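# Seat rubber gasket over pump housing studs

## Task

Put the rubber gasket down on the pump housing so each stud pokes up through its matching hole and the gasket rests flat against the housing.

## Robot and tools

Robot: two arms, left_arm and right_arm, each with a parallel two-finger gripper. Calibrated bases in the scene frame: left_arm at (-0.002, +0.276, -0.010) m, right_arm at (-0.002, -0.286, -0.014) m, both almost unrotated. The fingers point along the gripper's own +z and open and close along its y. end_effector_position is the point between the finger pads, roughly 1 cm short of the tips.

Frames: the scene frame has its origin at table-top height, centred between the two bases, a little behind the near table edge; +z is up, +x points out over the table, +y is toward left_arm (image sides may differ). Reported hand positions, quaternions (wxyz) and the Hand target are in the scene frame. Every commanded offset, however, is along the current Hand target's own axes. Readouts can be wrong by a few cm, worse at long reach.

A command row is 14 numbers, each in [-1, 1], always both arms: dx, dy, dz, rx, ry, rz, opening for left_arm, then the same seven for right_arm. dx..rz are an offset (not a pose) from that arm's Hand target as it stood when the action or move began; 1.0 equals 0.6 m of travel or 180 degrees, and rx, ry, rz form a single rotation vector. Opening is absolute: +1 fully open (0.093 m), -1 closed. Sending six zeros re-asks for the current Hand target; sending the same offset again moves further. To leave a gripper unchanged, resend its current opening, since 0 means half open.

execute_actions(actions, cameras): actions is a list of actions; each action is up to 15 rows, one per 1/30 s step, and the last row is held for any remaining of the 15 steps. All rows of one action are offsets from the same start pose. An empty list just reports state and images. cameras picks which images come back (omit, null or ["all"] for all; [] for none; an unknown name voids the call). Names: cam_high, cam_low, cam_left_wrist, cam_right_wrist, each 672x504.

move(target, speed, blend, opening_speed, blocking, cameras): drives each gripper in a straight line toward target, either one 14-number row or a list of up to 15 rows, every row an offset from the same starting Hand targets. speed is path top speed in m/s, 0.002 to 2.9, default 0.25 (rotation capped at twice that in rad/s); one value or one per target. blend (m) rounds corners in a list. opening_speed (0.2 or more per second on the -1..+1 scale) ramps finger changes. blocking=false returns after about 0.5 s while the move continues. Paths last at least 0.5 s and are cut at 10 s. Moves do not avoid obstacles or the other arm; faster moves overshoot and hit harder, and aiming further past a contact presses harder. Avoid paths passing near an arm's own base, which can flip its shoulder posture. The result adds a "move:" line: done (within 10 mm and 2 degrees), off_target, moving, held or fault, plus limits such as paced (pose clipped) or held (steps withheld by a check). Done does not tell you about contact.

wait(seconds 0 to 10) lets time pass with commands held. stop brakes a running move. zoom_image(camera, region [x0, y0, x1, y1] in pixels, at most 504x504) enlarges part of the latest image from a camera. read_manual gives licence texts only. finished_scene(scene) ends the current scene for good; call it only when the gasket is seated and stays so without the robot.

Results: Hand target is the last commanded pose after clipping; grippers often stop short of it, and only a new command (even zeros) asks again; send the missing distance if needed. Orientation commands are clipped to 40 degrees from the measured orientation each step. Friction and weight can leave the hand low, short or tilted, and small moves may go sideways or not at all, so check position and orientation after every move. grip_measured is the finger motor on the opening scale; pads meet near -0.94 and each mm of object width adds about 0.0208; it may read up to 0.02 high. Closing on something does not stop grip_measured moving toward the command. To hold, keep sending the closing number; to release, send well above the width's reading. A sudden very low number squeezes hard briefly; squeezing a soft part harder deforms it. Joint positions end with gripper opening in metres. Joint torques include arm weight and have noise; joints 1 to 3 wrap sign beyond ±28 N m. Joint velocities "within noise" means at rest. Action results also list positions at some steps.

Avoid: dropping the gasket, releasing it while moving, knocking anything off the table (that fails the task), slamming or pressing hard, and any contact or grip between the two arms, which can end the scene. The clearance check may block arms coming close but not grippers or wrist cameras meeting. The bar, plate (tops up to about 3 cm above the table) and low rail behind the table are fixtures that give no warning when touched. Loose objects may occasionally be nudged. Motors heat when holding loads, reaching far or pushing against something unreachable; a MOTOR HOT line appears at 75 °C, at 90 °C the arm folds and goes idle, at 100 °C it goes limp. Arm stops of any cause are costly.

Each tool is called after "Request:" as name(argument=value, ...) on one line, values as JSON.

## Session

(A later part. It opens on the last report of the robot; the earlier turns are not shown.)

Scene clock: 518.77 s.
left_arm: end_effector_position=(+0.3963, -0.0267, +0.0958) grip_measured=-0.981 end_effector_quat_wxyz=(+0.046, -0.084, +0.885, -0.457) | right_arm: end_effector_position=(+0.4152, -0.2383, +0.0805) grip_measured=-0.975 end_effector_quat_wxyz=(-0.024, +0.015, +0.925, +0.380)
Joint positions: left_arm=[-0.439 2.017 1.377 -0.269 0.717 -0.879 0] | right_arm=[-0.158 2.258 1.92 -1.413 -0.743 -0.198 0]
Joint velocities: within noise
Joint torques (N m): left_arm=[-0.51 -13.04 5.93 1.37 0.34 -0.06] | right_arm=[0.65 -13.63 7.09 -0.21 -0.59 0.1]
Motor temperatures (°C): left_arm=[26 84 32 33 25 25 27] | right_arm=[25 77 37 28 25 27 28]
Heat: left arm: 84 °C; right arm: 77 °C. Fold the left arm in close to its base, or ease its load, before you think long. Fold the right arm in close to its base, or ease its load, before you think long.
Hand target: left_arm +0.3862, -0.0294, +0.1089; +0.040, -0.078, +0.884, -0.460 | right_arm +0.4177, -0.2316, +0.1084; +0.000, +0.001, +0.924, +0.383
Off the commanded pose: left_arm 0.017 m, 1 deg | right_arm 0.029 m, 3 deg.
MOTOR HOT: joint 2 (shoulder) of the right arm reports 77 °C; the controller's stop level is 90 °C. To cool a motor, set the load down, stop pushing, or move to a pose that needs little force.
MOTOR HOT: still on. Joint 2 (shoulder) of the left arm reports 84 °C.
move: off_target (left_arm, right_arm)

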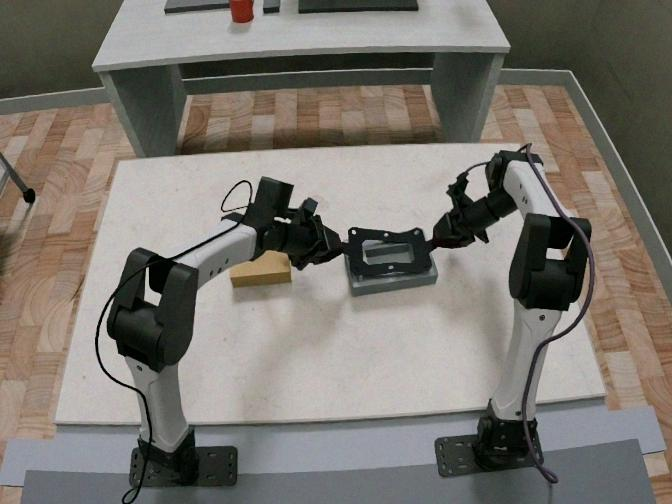

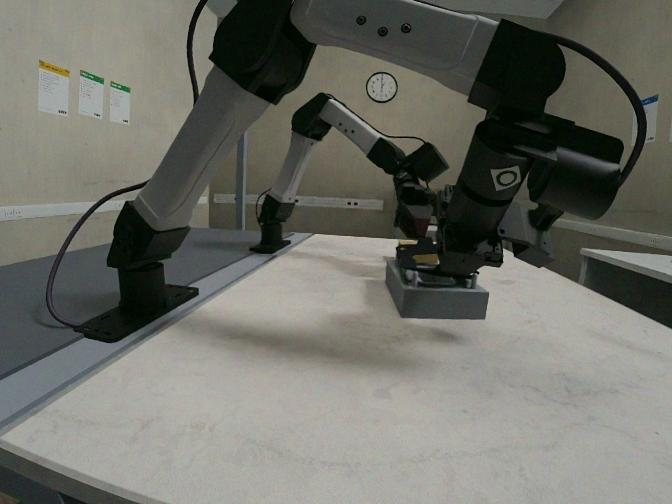

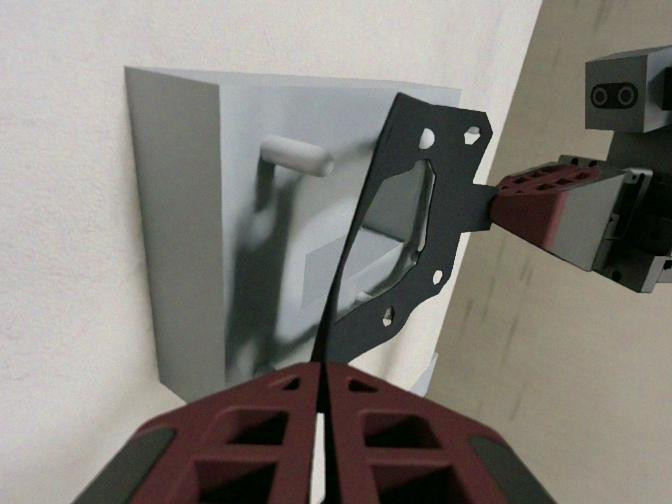

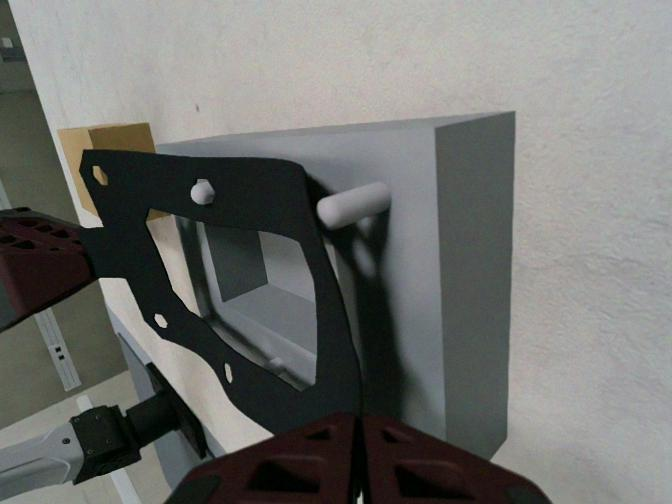

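Request:
move(target=[-0.0053,0.0433,0.0398,0,0,0,-1,-0.0067,-0.046,0.0365,0,0,0,-1], speed=0.06)

Request:
zoom_image(camera="cam_high", region=[345, 215, 440, 285])

Request:
zoom_image(camera="cam_right_wrist", region=[80, 150, 400, 430])

Scene clock: 532.30 s.
left_arm: end_effector_position=(+0.3906, -0.0260, +0.0745) grip_measured=-0.981 end_effector_quat_wxyz=(+0.035, -0.087, +0.887, -0.451) | right_arm: end_effector_position=(+0.4187, -0.2387, +0.0720) grip_measured=-0.975 end_effector_quat_wxyz=(-0.013, +0.011, +0.926, +0.378)
Joint positions: left_arm=[-0.442 2.04 1.333 -0.226 0.717 -0.879 0] | right_arm=[-0.158 2.258 1.889 -1.359 -0.743 -0.198 0]
Joint velocities: within noise
Joint torques (N m): left_arm=[-0.59 -9.4 5.33 2.15 0.32 -0.1] | right_arm=[-0.12 -10.56 3.79 0.21 -0.58 -0.02]
Motor temperatures (°C): left_arm=[26 79 32 33 25 25 27] | right_arm=[25 80 38 28 25 27 28]
Heat: left arm: 79 °C; right arm: 80 °C. Fold the left arm in close to its base, or ease its load, before you think long. Fold the right arm in close to its base, or ease its load, before you think long.
Hand target: left_arm +0.3901, -0.0334, +0.0740; +0.040, -0.078, +0.884, -0.460 | right_arm +0.4217, -0.2356, +0.0734; +0.000, +0.001, +0.924, +0.383
Off the commanded pose: left_arm 0.008 m, 2 deg | right_arm 0.005 m, 2 deg.
MOTOR HOT: still on. Joint 2 (shoulder) of the left arm reports 79 °C.
MOTOR HOT: still on. Joint 2 (shoulder) of the right arm reports 80 °C.
move: done

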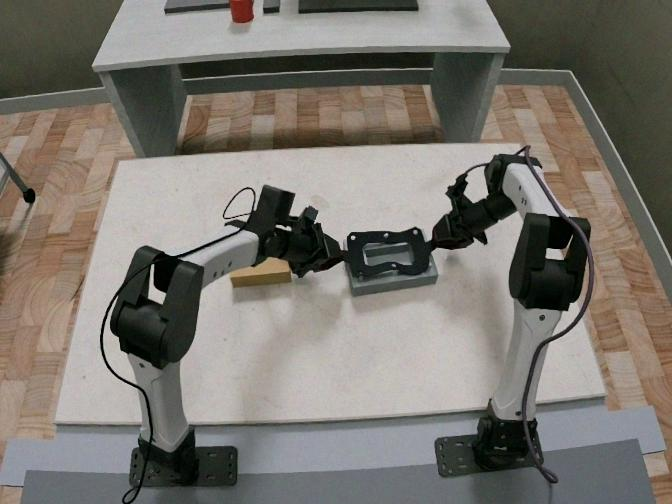

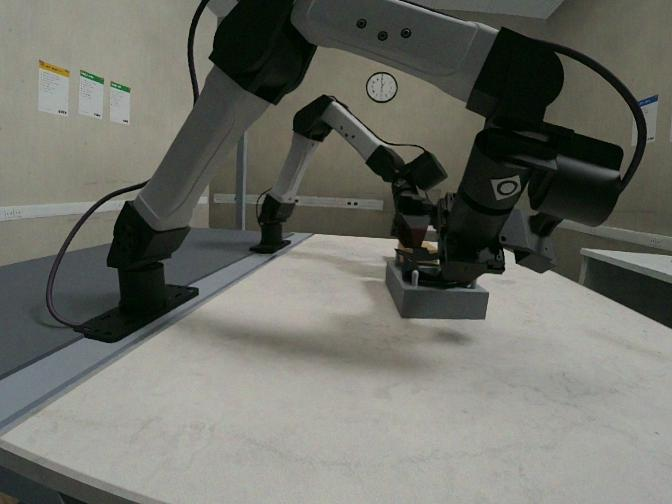

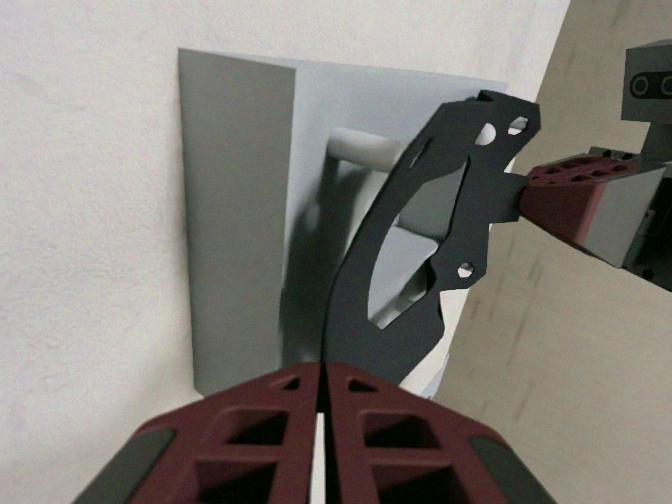

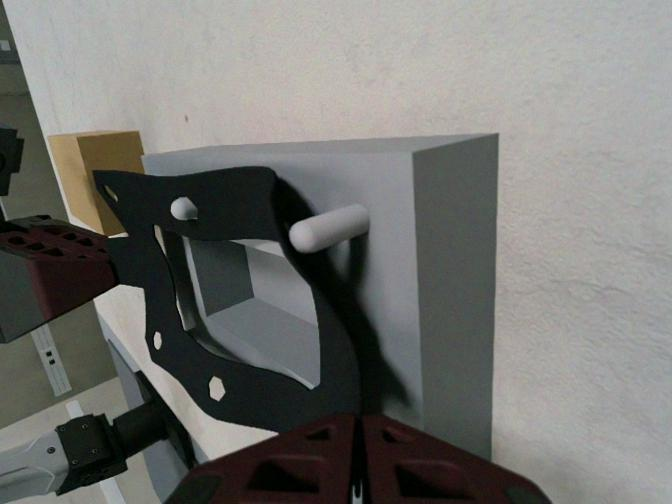

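Scaled by 5.305.

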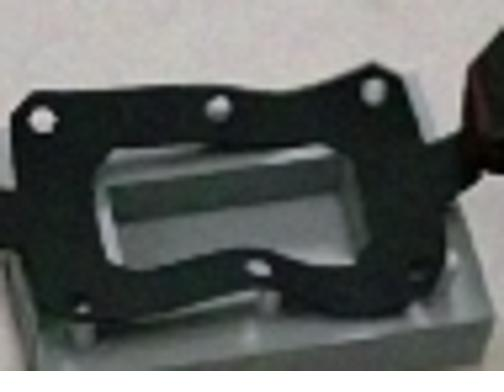

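Scaled by 1.575.

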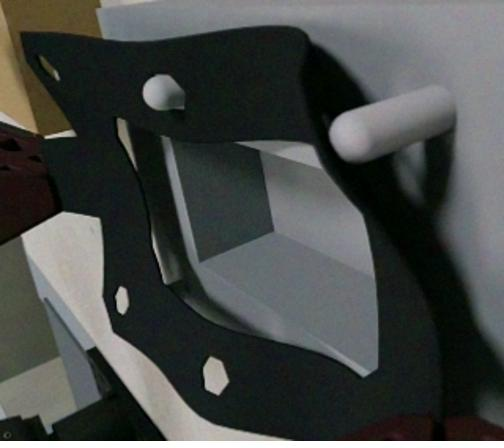

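Request:
zoom_image(camera="cam_right_wrist", region=[130, 310, 290, 430])

Request:
zoom_image(camera="cam_high", region=[370, 240, 420, 290])

Request:
zoom_image(camera="cam_left_wrist", region=[320, 180, 520, 360])

Scaled by 3.150.

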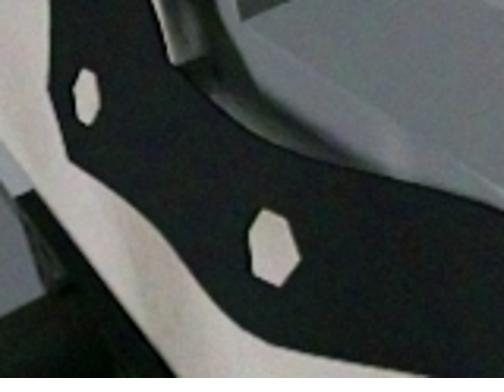

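Scaled by 10.080.

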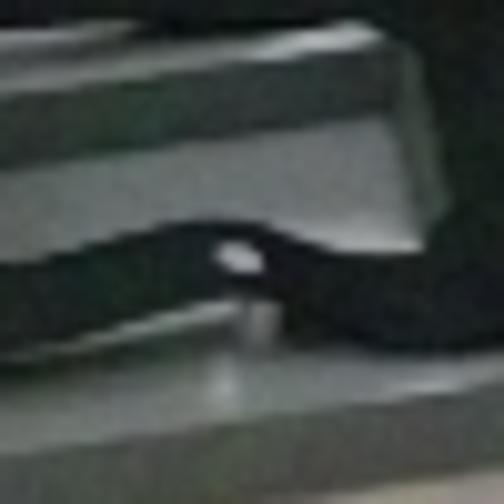

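Scaled by 2.520.

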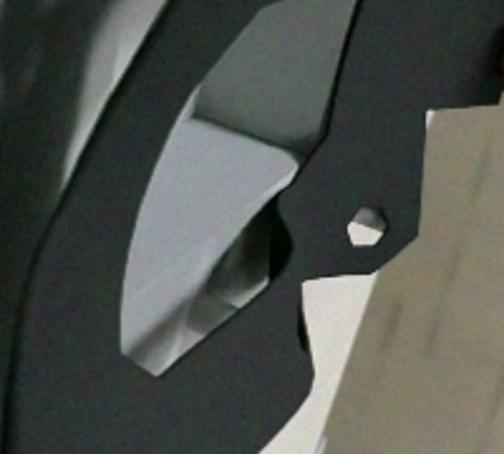

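Request:
move(target=[0.0082,-0.051,-0.037,0,0,0,-1,0.0083,0.053,-0.053,0,0,0,-1], speed=0.1, cameras=["cam_high","cam_right_wrist"])

Request:
zoom_image(camera="cam_high", region=[345, 215, 440, 285])

Scene clock: 573.70 s.
left_arm: end_effector_position=(+0.3864, -0.0280, +0.0868) grip_measured=-0.981 end_effector_quat_wxyz=(+0.033, -0.087, +0.887, -0.452) | right_arm: end_effector_position=(+0.4140, -0.2383, +0.0912) grip_measured=-0.975 end_effector_quat_wxyz=(-0.027, +0.016, +0.924, +0.380)
Joint positions: left_arm=[-0.45 2.012 1.343 -0.262 0.717 -0.887 0] | right_arm=[-0.158 2.253 1.953 -1.457 -0.743 -0.198 0]
Joint velocities: within noise
Joint torques (N m): left_arm=[-0.49 -12.77 8.88 1.27 0.28 -0.11] | right_arm=[-0.12 -13.27 7.58 -0.26 -0.57 -0.02]
Motor temperatures (°C): left_arm=[26 70 33 37 25 25 27] | right_arm=[25 74 36 27 25 27 29]
Heat: left arm: 70 °C; right arm: 74 °C. Fold the right arm in close to its base, or ease its load, before you think long.
Hand target: left_arm +0.3852, -0.0337, +0.1118; +0.040, -0.078, +0.884, -0.460 | right_arm +0.4168, -0.2357, +0.1184; +0.000, +0.001, +0.924, +0.383
Off the commanded pose: left_arm 0.026 m, 2 deg | right_arm 0.028 m, 4 deg.
MOTOR HOT: still on. Joint 2 (shoulder) of the right arm reports 74 °C.
MOTOR HOT: cleared for the motors of the left arm.
move: off_target (left_arm, right_arm)
Images, in order (width x height): cam_high 672x504, cam_right_wrist 672x504.

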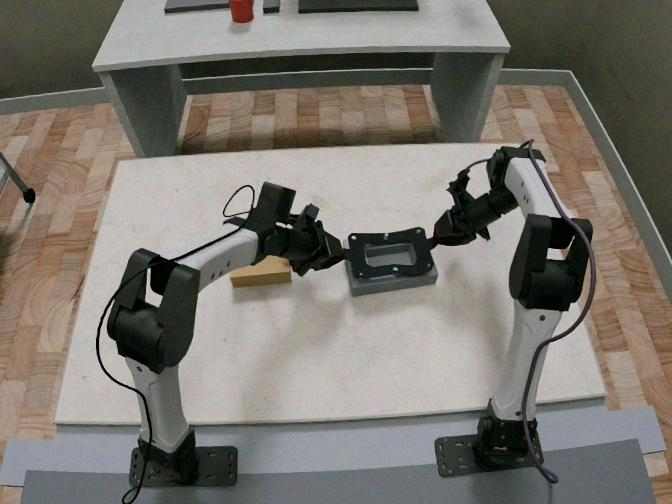

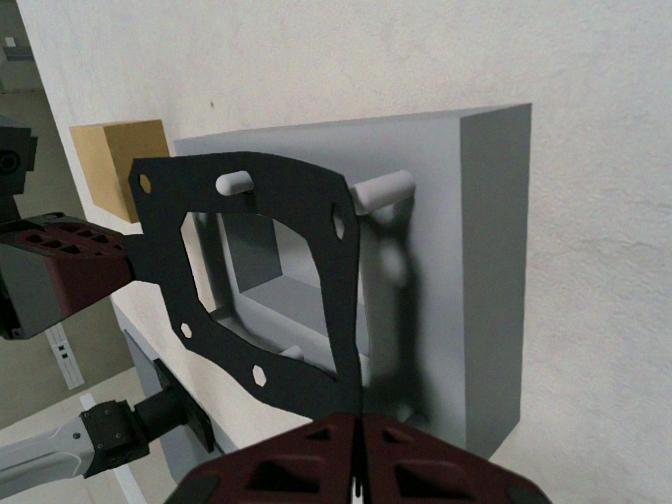

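Scaled by 5.305.

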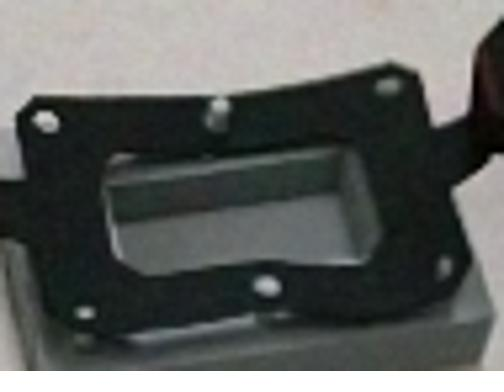

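Request:
move(target=[0,0.057,0.040,0,0,0,-1,0,-0.0567,0.0567,0,0,0,-1], speed=0.06, cameras=["cam_high","cam_right_wrist","cam_left_wrist"])

Request:
zoom_image(camera="cam_high", region=[345, 215, 440, 285])

Scene clock: 586.47 s.
left_arm: end_effector_position=(+0.3859, -0.0279, +0.0719) grip_measured=-0.981 end_effector_quat_wxyz=(+0.036, -0.085, +0.886, -0.454) | right_arm: end_effector_position=(+0.4121, -0.2375, +0.0637) grip_measured=-0.975 end_effector_quat_wxyz=(-0.023, +0.015, +0.925, +0.380)
Joint positions: left_arm=[-0.45 2.032 1.304 -0.194 0.717 -0.887 0] | right_arm=[-0.158 2.253 1.844 -1.341 -0.743 -0.198 0]
Joint velocities: within noise
Joint torques (N m): left_arm=[-0.4 -9.26 5.18 2.13 0.28 -0.07] | right_arm=[-0.32 -11.52 3.71 0.21 -0.57 -0.05]
Motor temperatures (°C): left_arm=[26 71 34 35 25 25 27] | right_arm=[25 75 37 27 25 27 29]
Heat: left arm: 71 °C; right arm: 75 °C. Fold the right arm in close to its base, or ease its load, before you think long.
Hand target: left_arm +0.3851, -0.0337, +0.0700; +0.040, -0.078, +0.884, -0.460 | right_arm +0.4168, -0.2356, +0.0703; +0.000, +0.001, +0.924, +0.383
Off the commanded pose: left_arm 0.006 m, 1 deg | right_arm 0.008 m, 3 deg.
MOTOR HOT: still on. Joint 2 (shoulder) of the right arm reports 75 °C.
move: off_target (right_arm)
Images, in order (width x height): cam_high 672x504, cam_left_wrist 672x504, cam_right_wrist 672x504.

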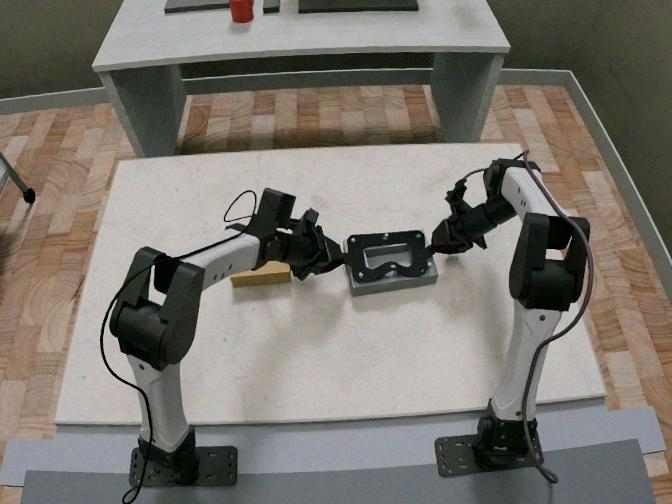

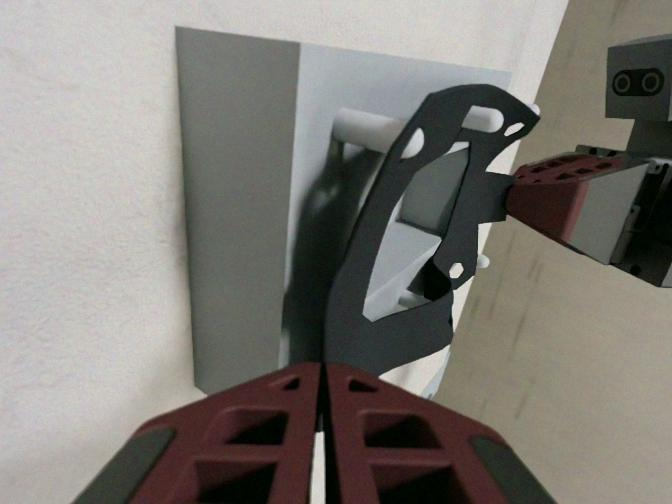

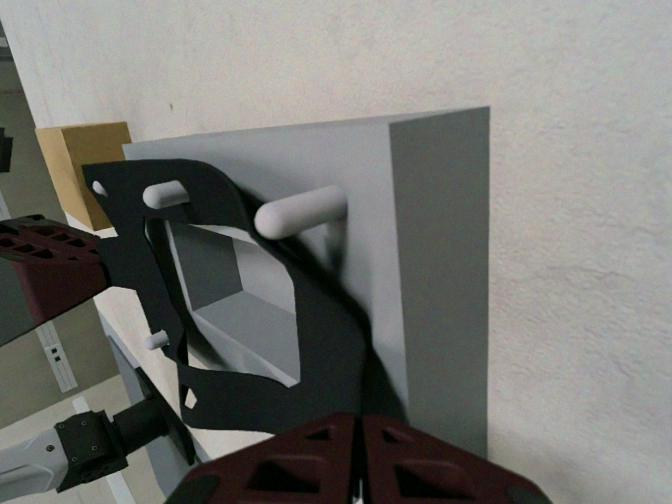

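Scaled by 5.305.

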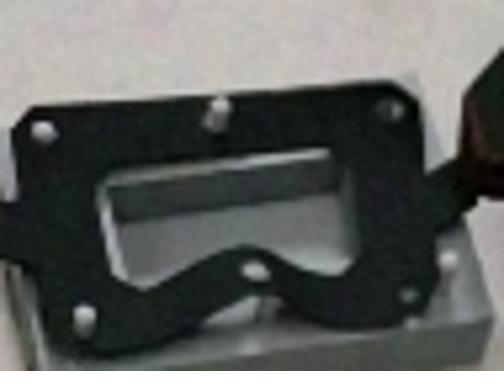

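Request:
move(target=[0,0,0,0,0,0,-1,0,0.039,-0.067,0,0,0,-1], speed=0.06, cameras=["cam_high","cam_right_wrist","cam_left_wrist"])

Request:
zoom_image(camera="cam_high", region=[345, 215, 440, 285])

Scene clock: 598.80 s.
left_arm: end_effector_position=(+0.3866, -0.0282, +0.0725) grip_measured=-0.981 end_effector_quat_wxyz=(+0.038, -0.084, +0.886, -0.455) | right_arm: end_effector_position=(+0.4139, -0.2427, +0.0955) grip_measured=-0.975 end_effector_quat_wxyz=(-0.022, +0.011, +0.924, +0.381)
Joint positions: left_arm=[-0.45 2.032 1.304 -0.189 0.717 -0.887 0] | right_arm=[-0.169 2.253 1.97 -1.479 -0.743 -0.222 0]
Joint velocities: within noise
Joint torques (N m): left_arm=[-0.4 -9.26 5.16 2.1 0.28 -0.08] | right_arm=[-0.73 -11.86 7.73 -0.31 -0.53 -0.14]
Motor temperatures (°C): left_arm=[26 73 33 36 25 25 27] | right_arm=[25 73 36 27 25 27 29]
Heat: left arm: 73 °C; right arm: 73 °C. Fold the right arm in close to its base, or ease its load, before you think long.
Hand target: left_arm +0.3851, -0.0337, +0.0700; +0.040, -0.078, +0.884, -0.460 | right_arm +0.4168, -0.2475, +0.1153; +0.000, +0.001, +0.924, +0.383
Off the commanded pose: left_arm 0.006 m, 1 deg | right_arm 0.021 m, 3 deg.
MOTOR HOT: still on. Joint 2 (shoulder) of the right arm reports 73 °C.
move: off_target (right_arm)
Images, in order (width x height): cam_high 672x504, cam_left_wrist 672x504, cam_right_wrist 672x504.

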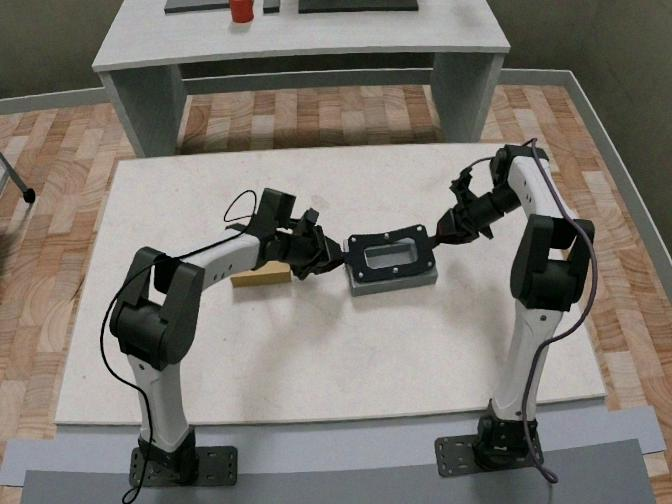

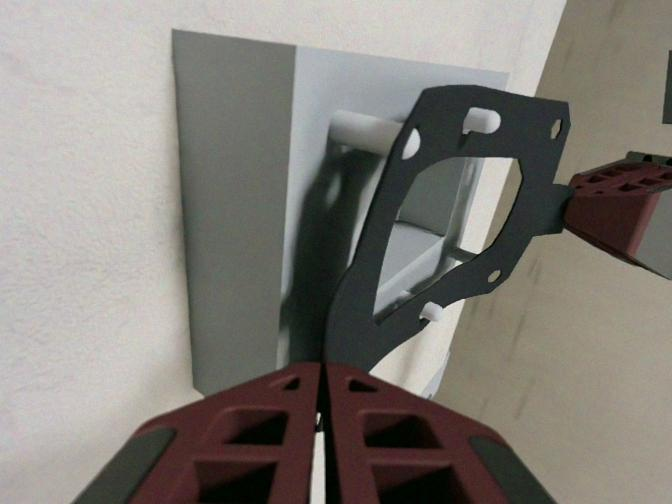

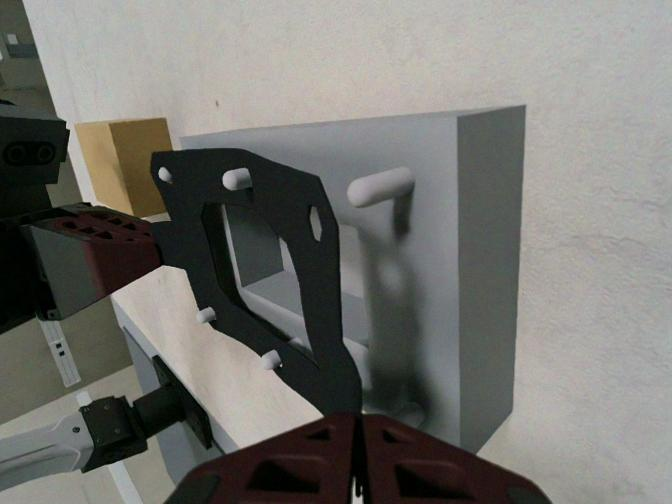

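Scaled by 5.305.

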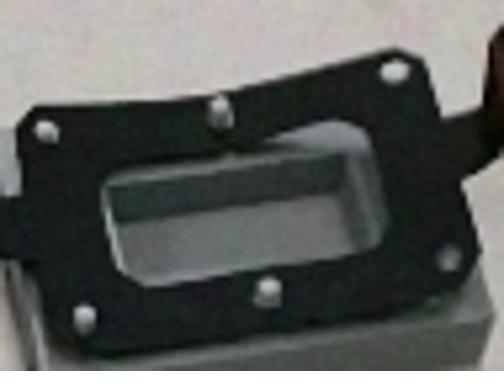

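Request:
move(target=[0,0.0205,0.0143,0,0,0,-1,0,-0.06,0.06,0,0,0,-1], speed=0.06, cameras=["cam_high","cam_right_wrist","cam_left_wrist"])

Request:
zoom_image(camera="cam_high", region=[345, 215, 440, 285])

Scene clock: 607.00 s.
left_arm: end_effector_position=(+0.3865, -0.0283, +0.0587) grip_measured=-0.981 end_effector_quat_wxyz=(+0.038, -0.084, +0.886, -0.455) | right_arm: end_effector_position=(+0.4154, -0.2480, +0.0658) grip_measured=-0.975 end_effector_quat_wxyz=(-0.009, +0.011, +0.925, +0.379)
Joint positions: left_arm=[-0.45 2.057 1.279 -0.14 0.717 -0.887 0] | right_arm=[-0.182 2.253 1.855 -1.342 -0.743 -0.227 0]
Joint velocities: within noise
Joint torques (N m): left_arm=[-0.38 -9.17 5.01 2.13 0.28 -0.07] | right_arm=[-0.61 -10.06 3.67 0.11 -0.53 -0.12]
Motor temperatures (°C): left_arm=[26 73 32 35 25 25 27] | right_arm=[25 73 37 27 25 27 29]
Heat: left arm: 73 °C; right arm: 73 °C. Fold the right arm in close to its base, or ease its load, before you think long.
Hand target: left_arm +0.3851, -0.0337, +0.0550; +0.040, -0.078, +0.884, -0.460 | right_arm +0.4167, -0.2475, +0.0644; +0.000, +0.001, +0.924, +0.383
Off the commanded pose: left_arm 0.007 m, 1 deg | right_arm 0.002 m, 2 deg.
MOTOR HOT: still on. Joint 2 (shoulder) of the right arm reports 73 °C.
move: done
Images, in order (width x height): cam_high 672x504, cam_left_wrist 672x504, cam_right_wrist 672x504.

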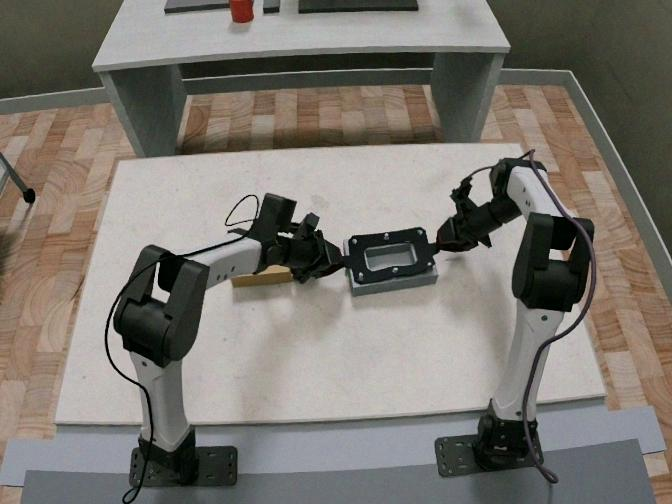

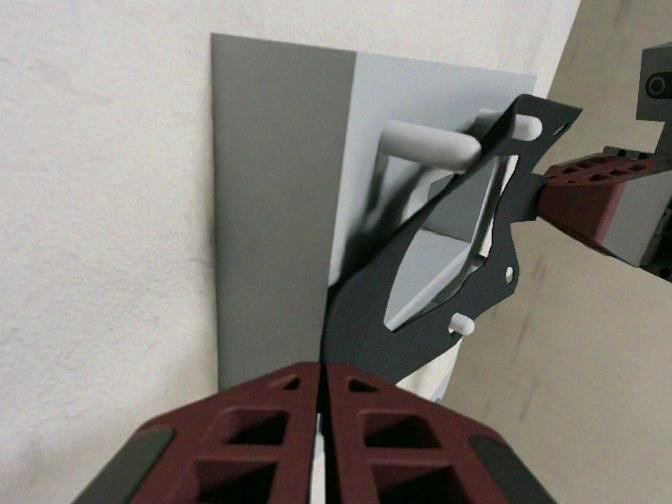

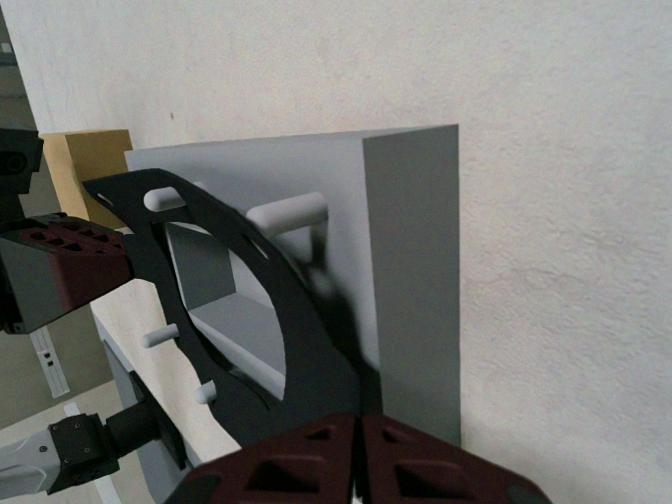

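Scaled by 5.305.

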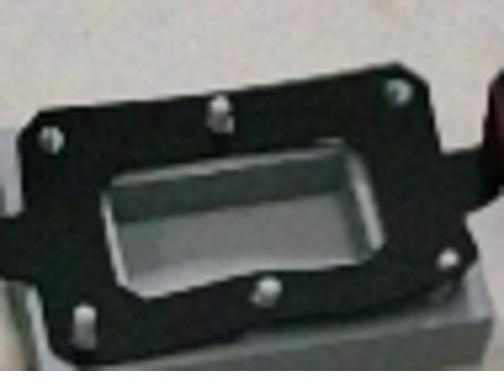

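Request:
zoom_image(camera="cam_left_wrist", region=[340, 60, 600, 255])

Request:
zoom_image(camera="cam_high", region=[345, 220, 385, 260])

Request:
zoom_image(camera="cam_right_wrist", region=[70, 120, 350, 330])

Scaled by 1.938.

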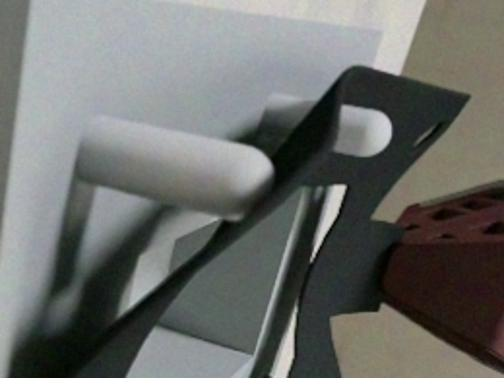

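Scaled by 12.600.

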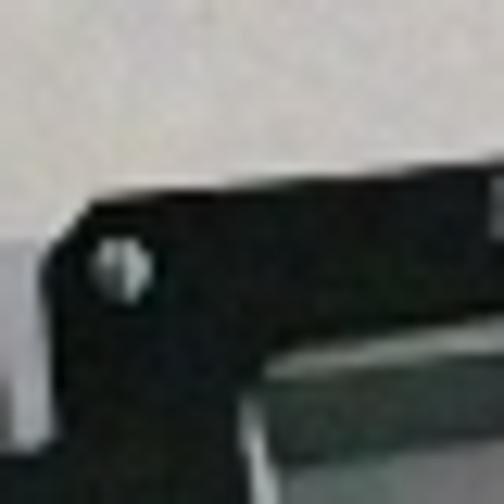

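Scaled by 1.800.

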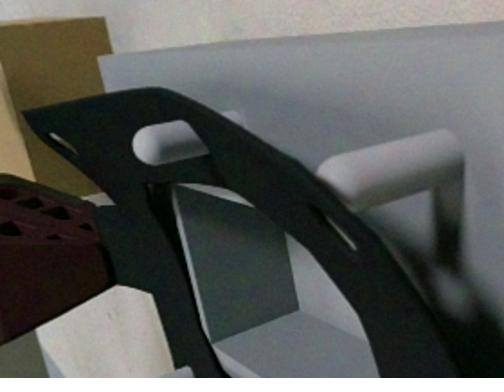

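Request:
move(target=[-0.0098,-0.042,-0.0272,-0.0097,0.0314,-0.0448,-1,-0.010,0.0353,-0.0353,0,0.0393,0.0393,-1], speed=0.06, cameras=["cam_high","cam_right_wrist","cam_left_wrist"])

Request:
zoom_image(camera="cam_high", region=[345, 215, 440, 285])

Scene clock: 637.60 s.
left_arm: end_effector_position=(+0.3891, -0.0299, +0.0776) grip_measured=-0.981 end_effector_quat_wxyz=(-0.028, -0.119, +0.887, -0.445) | right_arm: end_effector_position=(+0.4196, -0.2466, +0.0810) grip_measured=-0.975 end_effector_quat_wxyz=(-0.062, +0.047, +0.920, +0.385)
Joint positions: left_arm=[-0.437 2.092 1.452 -0.392 0.769 -0.924 0] | right_arm=[-0.176 2.353 2.07 -1.551 -0.743 -0.179 0]
Joint velocities: within noise
Joint torques (N m): left_arm=[0.62 -9.58 9.09 1.2 0.53 -0.1] | right_arm=[0.21 -11.51 7.6 -0.39 -0.32 0.18]
Motor temperatures (°C): left_arm=[26 68 32 36 25 25 27] | right_arm=[25 69 36 27 25 27 29]
Heat: left arm: 68 °C; right arm: 69 °C.
Hand target: left_arm +0.3911, -0.0337, +0.0850; -0.037, -0.118, +0.884, -0.451 | right_arm +0.4228, -0.2475, +0.0943; -0.081, +0.034, +0.920, +0.382
Off the commanded pose: left_arm 0.009 m, 1 deg | right_arm 0.014 m, 3 deg.
MOTOR HOT: cleared for the motors of the right arm.
joint sent to its limit (right arm) — joint 4 (wrist pitch), lower limit. The joint targets are off in position and orientation.
move: off_target (right_arm)
Images, in order (width x height): cam_high 672x504, cam_left_wrist 672x504, cam_right_wrist 672x504.

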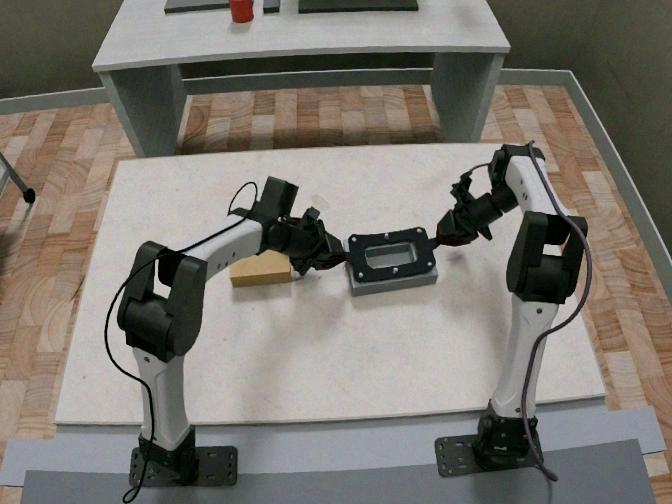

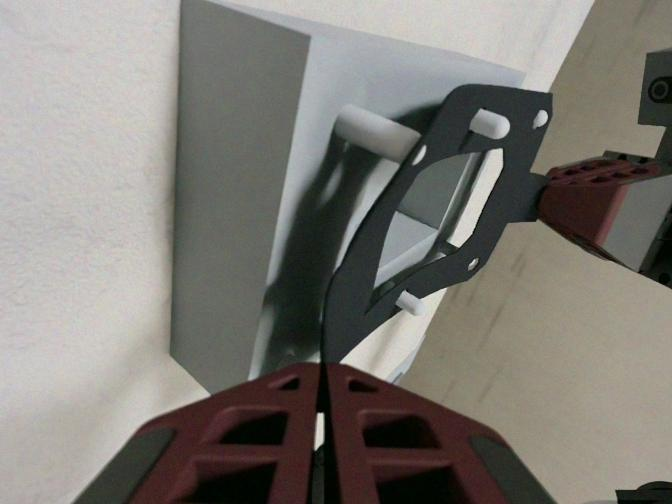

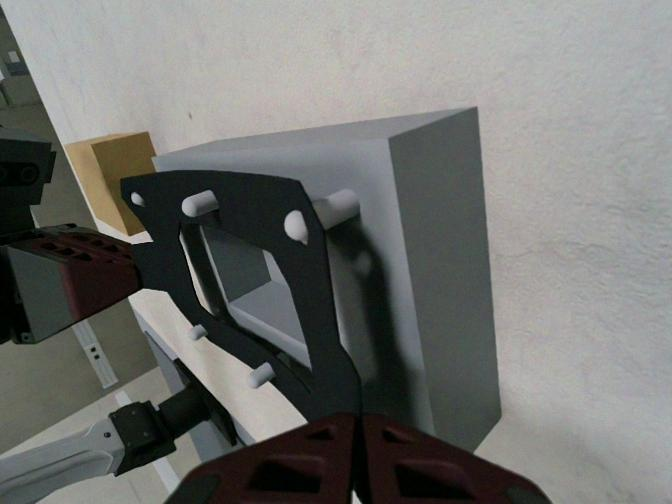

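Scaled by 5.305.

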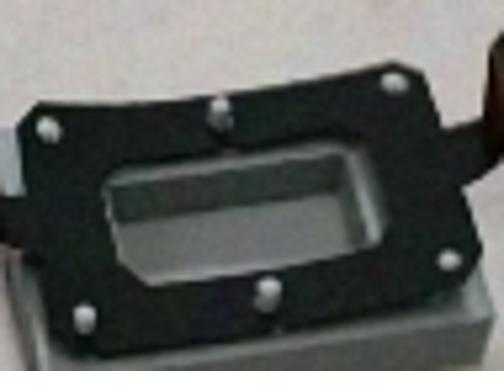

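Request:
move(target=[-0.0118,0.0387,0.0297,0,0,0,-1,-0.0135,-0.0407,0.0405,0,0,0,-1], speed=0.05, cameras=["cam_high","cam_right_wrist","cam_left_wrist"])

Request:
zoom_image(camera="cam_high", region=[345, 215, 440, 285])

Scene clock: 651.33 s.
left_arm: end_effector_position=(+0.3894, -0.0303, +0.0552) grip_measured=-0.981 end_effector_quat_wxyz=(-0.044, -0.127, +0.889, -0.438) | right_arm: end_effector_position=(+0.4216, -0.2489, +0.0525) grip_measured=-0.975 end_effector_quat_wxyz=(-0.088, +0.054, +0.915, +0.389)
Joint positions: left_arm=[-0.436 2.145 1.454 -0.378 0.775 -0.924 0] | right_arm=[-0.182 2.439 2.094 -1.554 -0.743 -0.195 0]
Joint velocities: within noise
Joint torques (N m): left_arm=[0.66 -9.84 5.41 1.95 0.49 -0.02] | right_arm=[0.36 -10.63 7.58 -0.49 -0.23 -0.12]
Motor temperatures (°C): left_arm=[26 70 33 35 25 25 27] | right_arm=[25 72 37 27 24 27 29]
Heat: left arm: 70 °C; right arm: 72 °C.
Hand target: left_arm +0.3931, -0.0338, +0.0549; -0.037, -0.118, +0.884, -0.451 | right_arm +0.4247, -0.2476, +0.0590; -0.081, +0.034, +0.920, +0.382
Off the commanded pose: left_arm 0.005 m, 2 deg | right_arm 0.007 m, 3 deg.
joint sent to its limit (right arm) — joint 4 (wrist pitch), lower limit. The joint targets are off in position, not in orientation.
move: off_target (right_arm)
Images, in order (width x height): cam_high 672x504, cam_left_wrist 672x504, cam_right_wrist 672x504.

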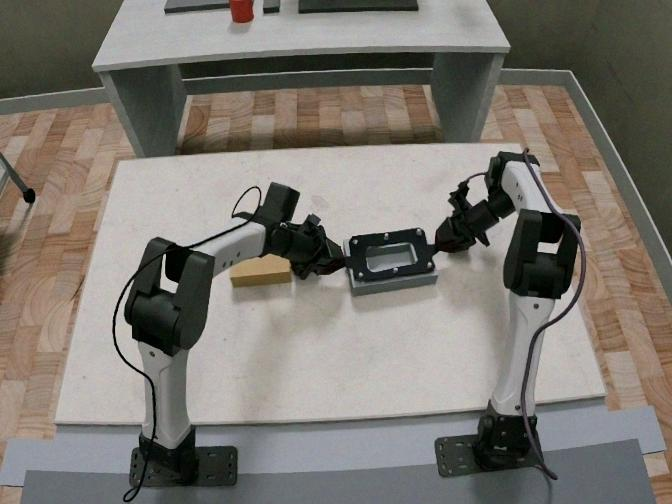

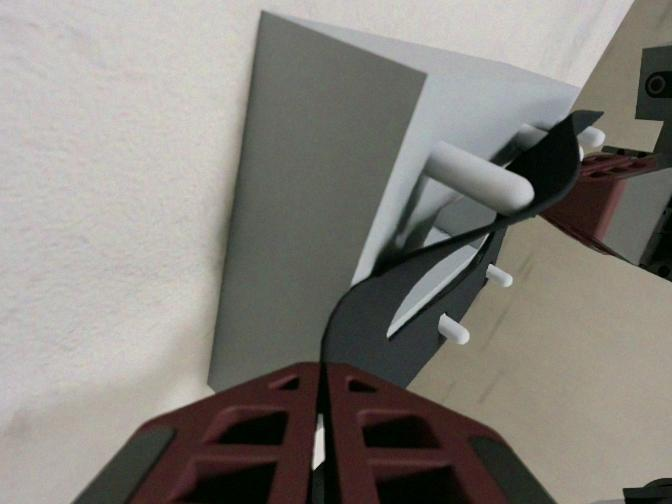

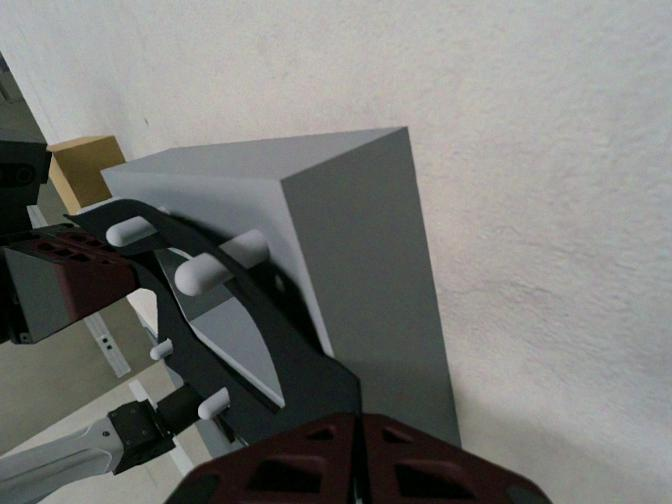

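Scaled by 5.305.

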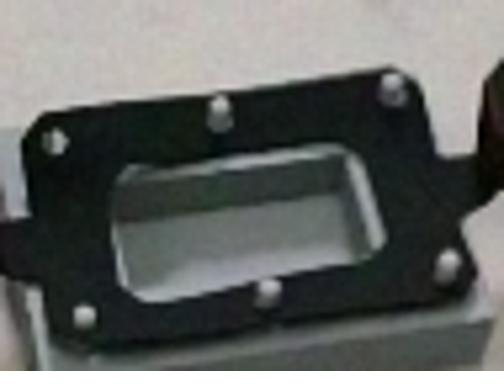

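Request:
move(target=[-0.0018,-0.039,-0.033,0,0,0,-1,0,0,0,0,0,0,-1], speed=0.05, cameras=["cam_high","cam_left_wrist"])

Request:
zoom_image(camera="cam_high", region=[345, 215, 440, 285])

Scene clock: 662.33 s.
left_arm: end_effector_position=(+0.3915, -0.0307, +0.0643) grip_measured=-0.981 end_effector_quat_wxyz=(-0.050, -0.129, +0.888, -0.438) | right_arm: end_effector_position=(+0.4216, -0.2489, +0.0525) grip_measured=-0.975 end_effector_quat_wxyz=(-0.088, +0.054, +0.915, +0.389)
Joint positions: left_arm=[-0.433 2.145 1.494 -0.429 0.784 -0.924 0] | right_arm=[-0.182 2.439 2.094 -1.554 -0.743 -0.195 0]
Joint velocities: within noise
Joint torques (N m): left_arm=[0.75 -12.22 8.99 1.18 0.46 0.11] | right_arm=[0.34 -10.67 7.53 -0.49 -0.23 -0.12]
Motor temperatures (°C): left_arm=[26 71 33 36 25 25 27] | right_arm=[25 71 39 27 24 27 29]
Heat: left arm: 71 °C; right arm: 71 °C.
Hand target: left_arm +0.3990, -0.0308, +0.0849; -0.037, -0.118, +0.884, -0.451 | right_arm +0.4247, -0.2476, +0.0590; -0.081, +0.034, +0.920, +0.382
Off the commanded pose: left_arm 0.022 m, 3 deg | right_arm 0.007 m, 3 deg.
joint sent to its limit (right arm) — joint 4 (wrist pitch), lower limit. The joint targets are off in position, not in orientation.
move: off_target (left_arm, right_arm)
Images, in order (width x height): cam_high 672x504, cam_left_wrist 672x504.

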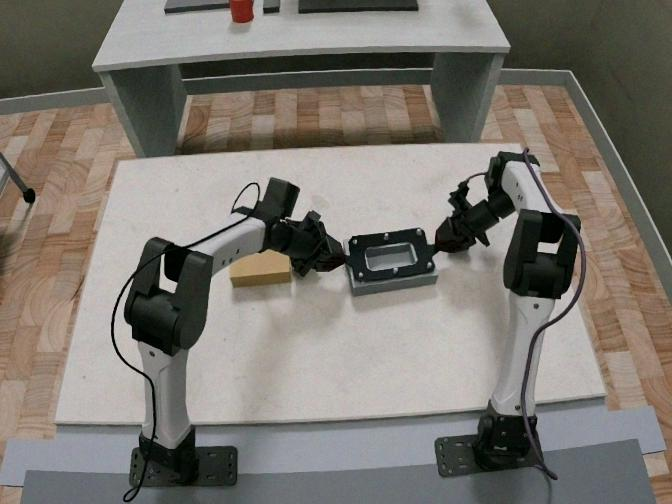

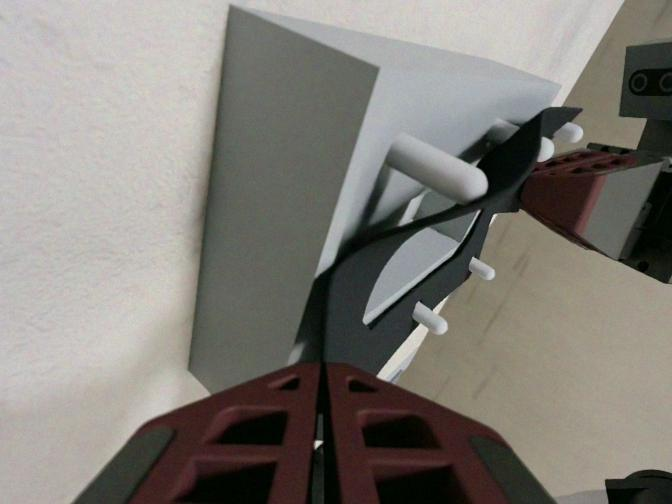

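Scaled by 5.305.

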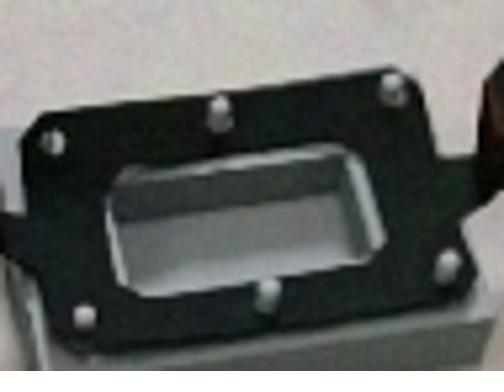

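Request:
move(target=[-0.003,-0.0185,-0.0185,0,0,0,-1,0,0,0,0,0,0,-1], speed=0.05, cameras=["cam_high","cam_left_wrist"])

Request:
zoom_image(camera="cam_high", region=[345, 215, 440, 285])

Scene clock: 670.33 s.
left_arm: end_effector_position=(+0.3928, -0.0305, +0.0752) grip_measured=-0.981 end_effector_quat_wxyz=(-0.057, -0.128, +0.889, -0.436) | right_arm: end_effector_position=(+0.4216, -0.2489, +0.0525) grip_measured=-0.975 end_effector_quat_wxyz=(-0.088, +0.054, +0.915, +0.389)
Joint positions: left_arm=[-0.43 2.145 1.544 -0.499 0.792 -0.913 0] | right_arm=[-0.182 2.439 2.094 -1.554 -0.743 -0.195 0]
Joint velocities: within noise
Joint torques (N m): left_arm=[1.03 -12.88 9.2 1.16 0.44 0.13] | right_arm=[0.34 -10.67 7.54 -0.48 -0.23 -0.12]
Motor temperatures (°C): left_arm=[26 73 33 35 25 25 27] | right_arm=[25 71 39 27 24 27 29]
Heat: left arm: 73 °C; right arm: 71 °C.
Hand target: left_arm +0.4030, -0.0278, +0.0999; -0.037, -0.118, +0.884, -0.451 | right_arm +0.4247, -0.2476, +0.0590; -0.081, +0.034, +0.920, +0.382
Off the commanded pose: left_arm 0.027 m, 3 deg | right_arm 0.007 m, 3 deg.
joint sent to its limit (right arm) — joint 4 (wrist pitch), lower limit. The joint targets are off in position, not in orientation.
move: off_target (left_arm, right_arm)
Images, in order (width x height): cam_high 672x504, cam_left_wrist 672x504.

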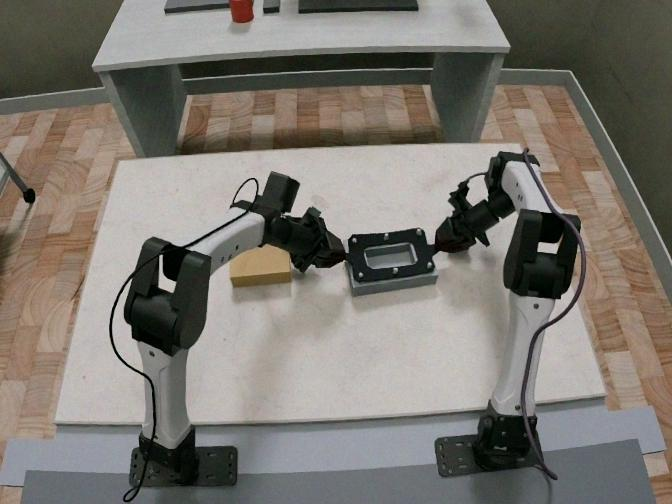

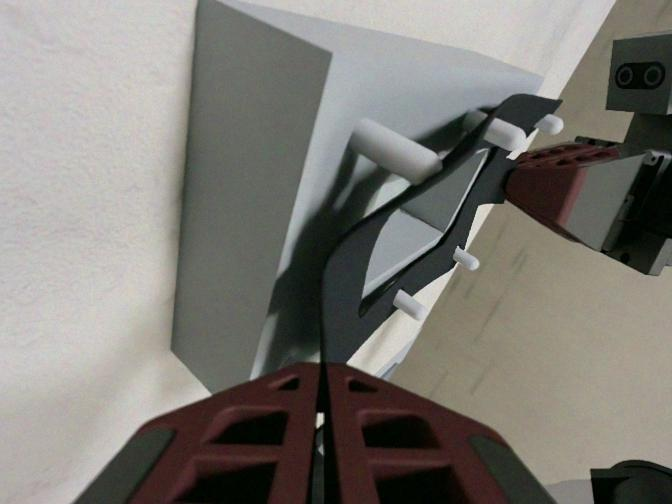

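Scaled by 5.305.

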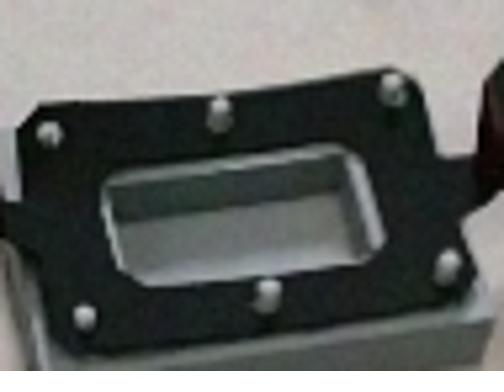

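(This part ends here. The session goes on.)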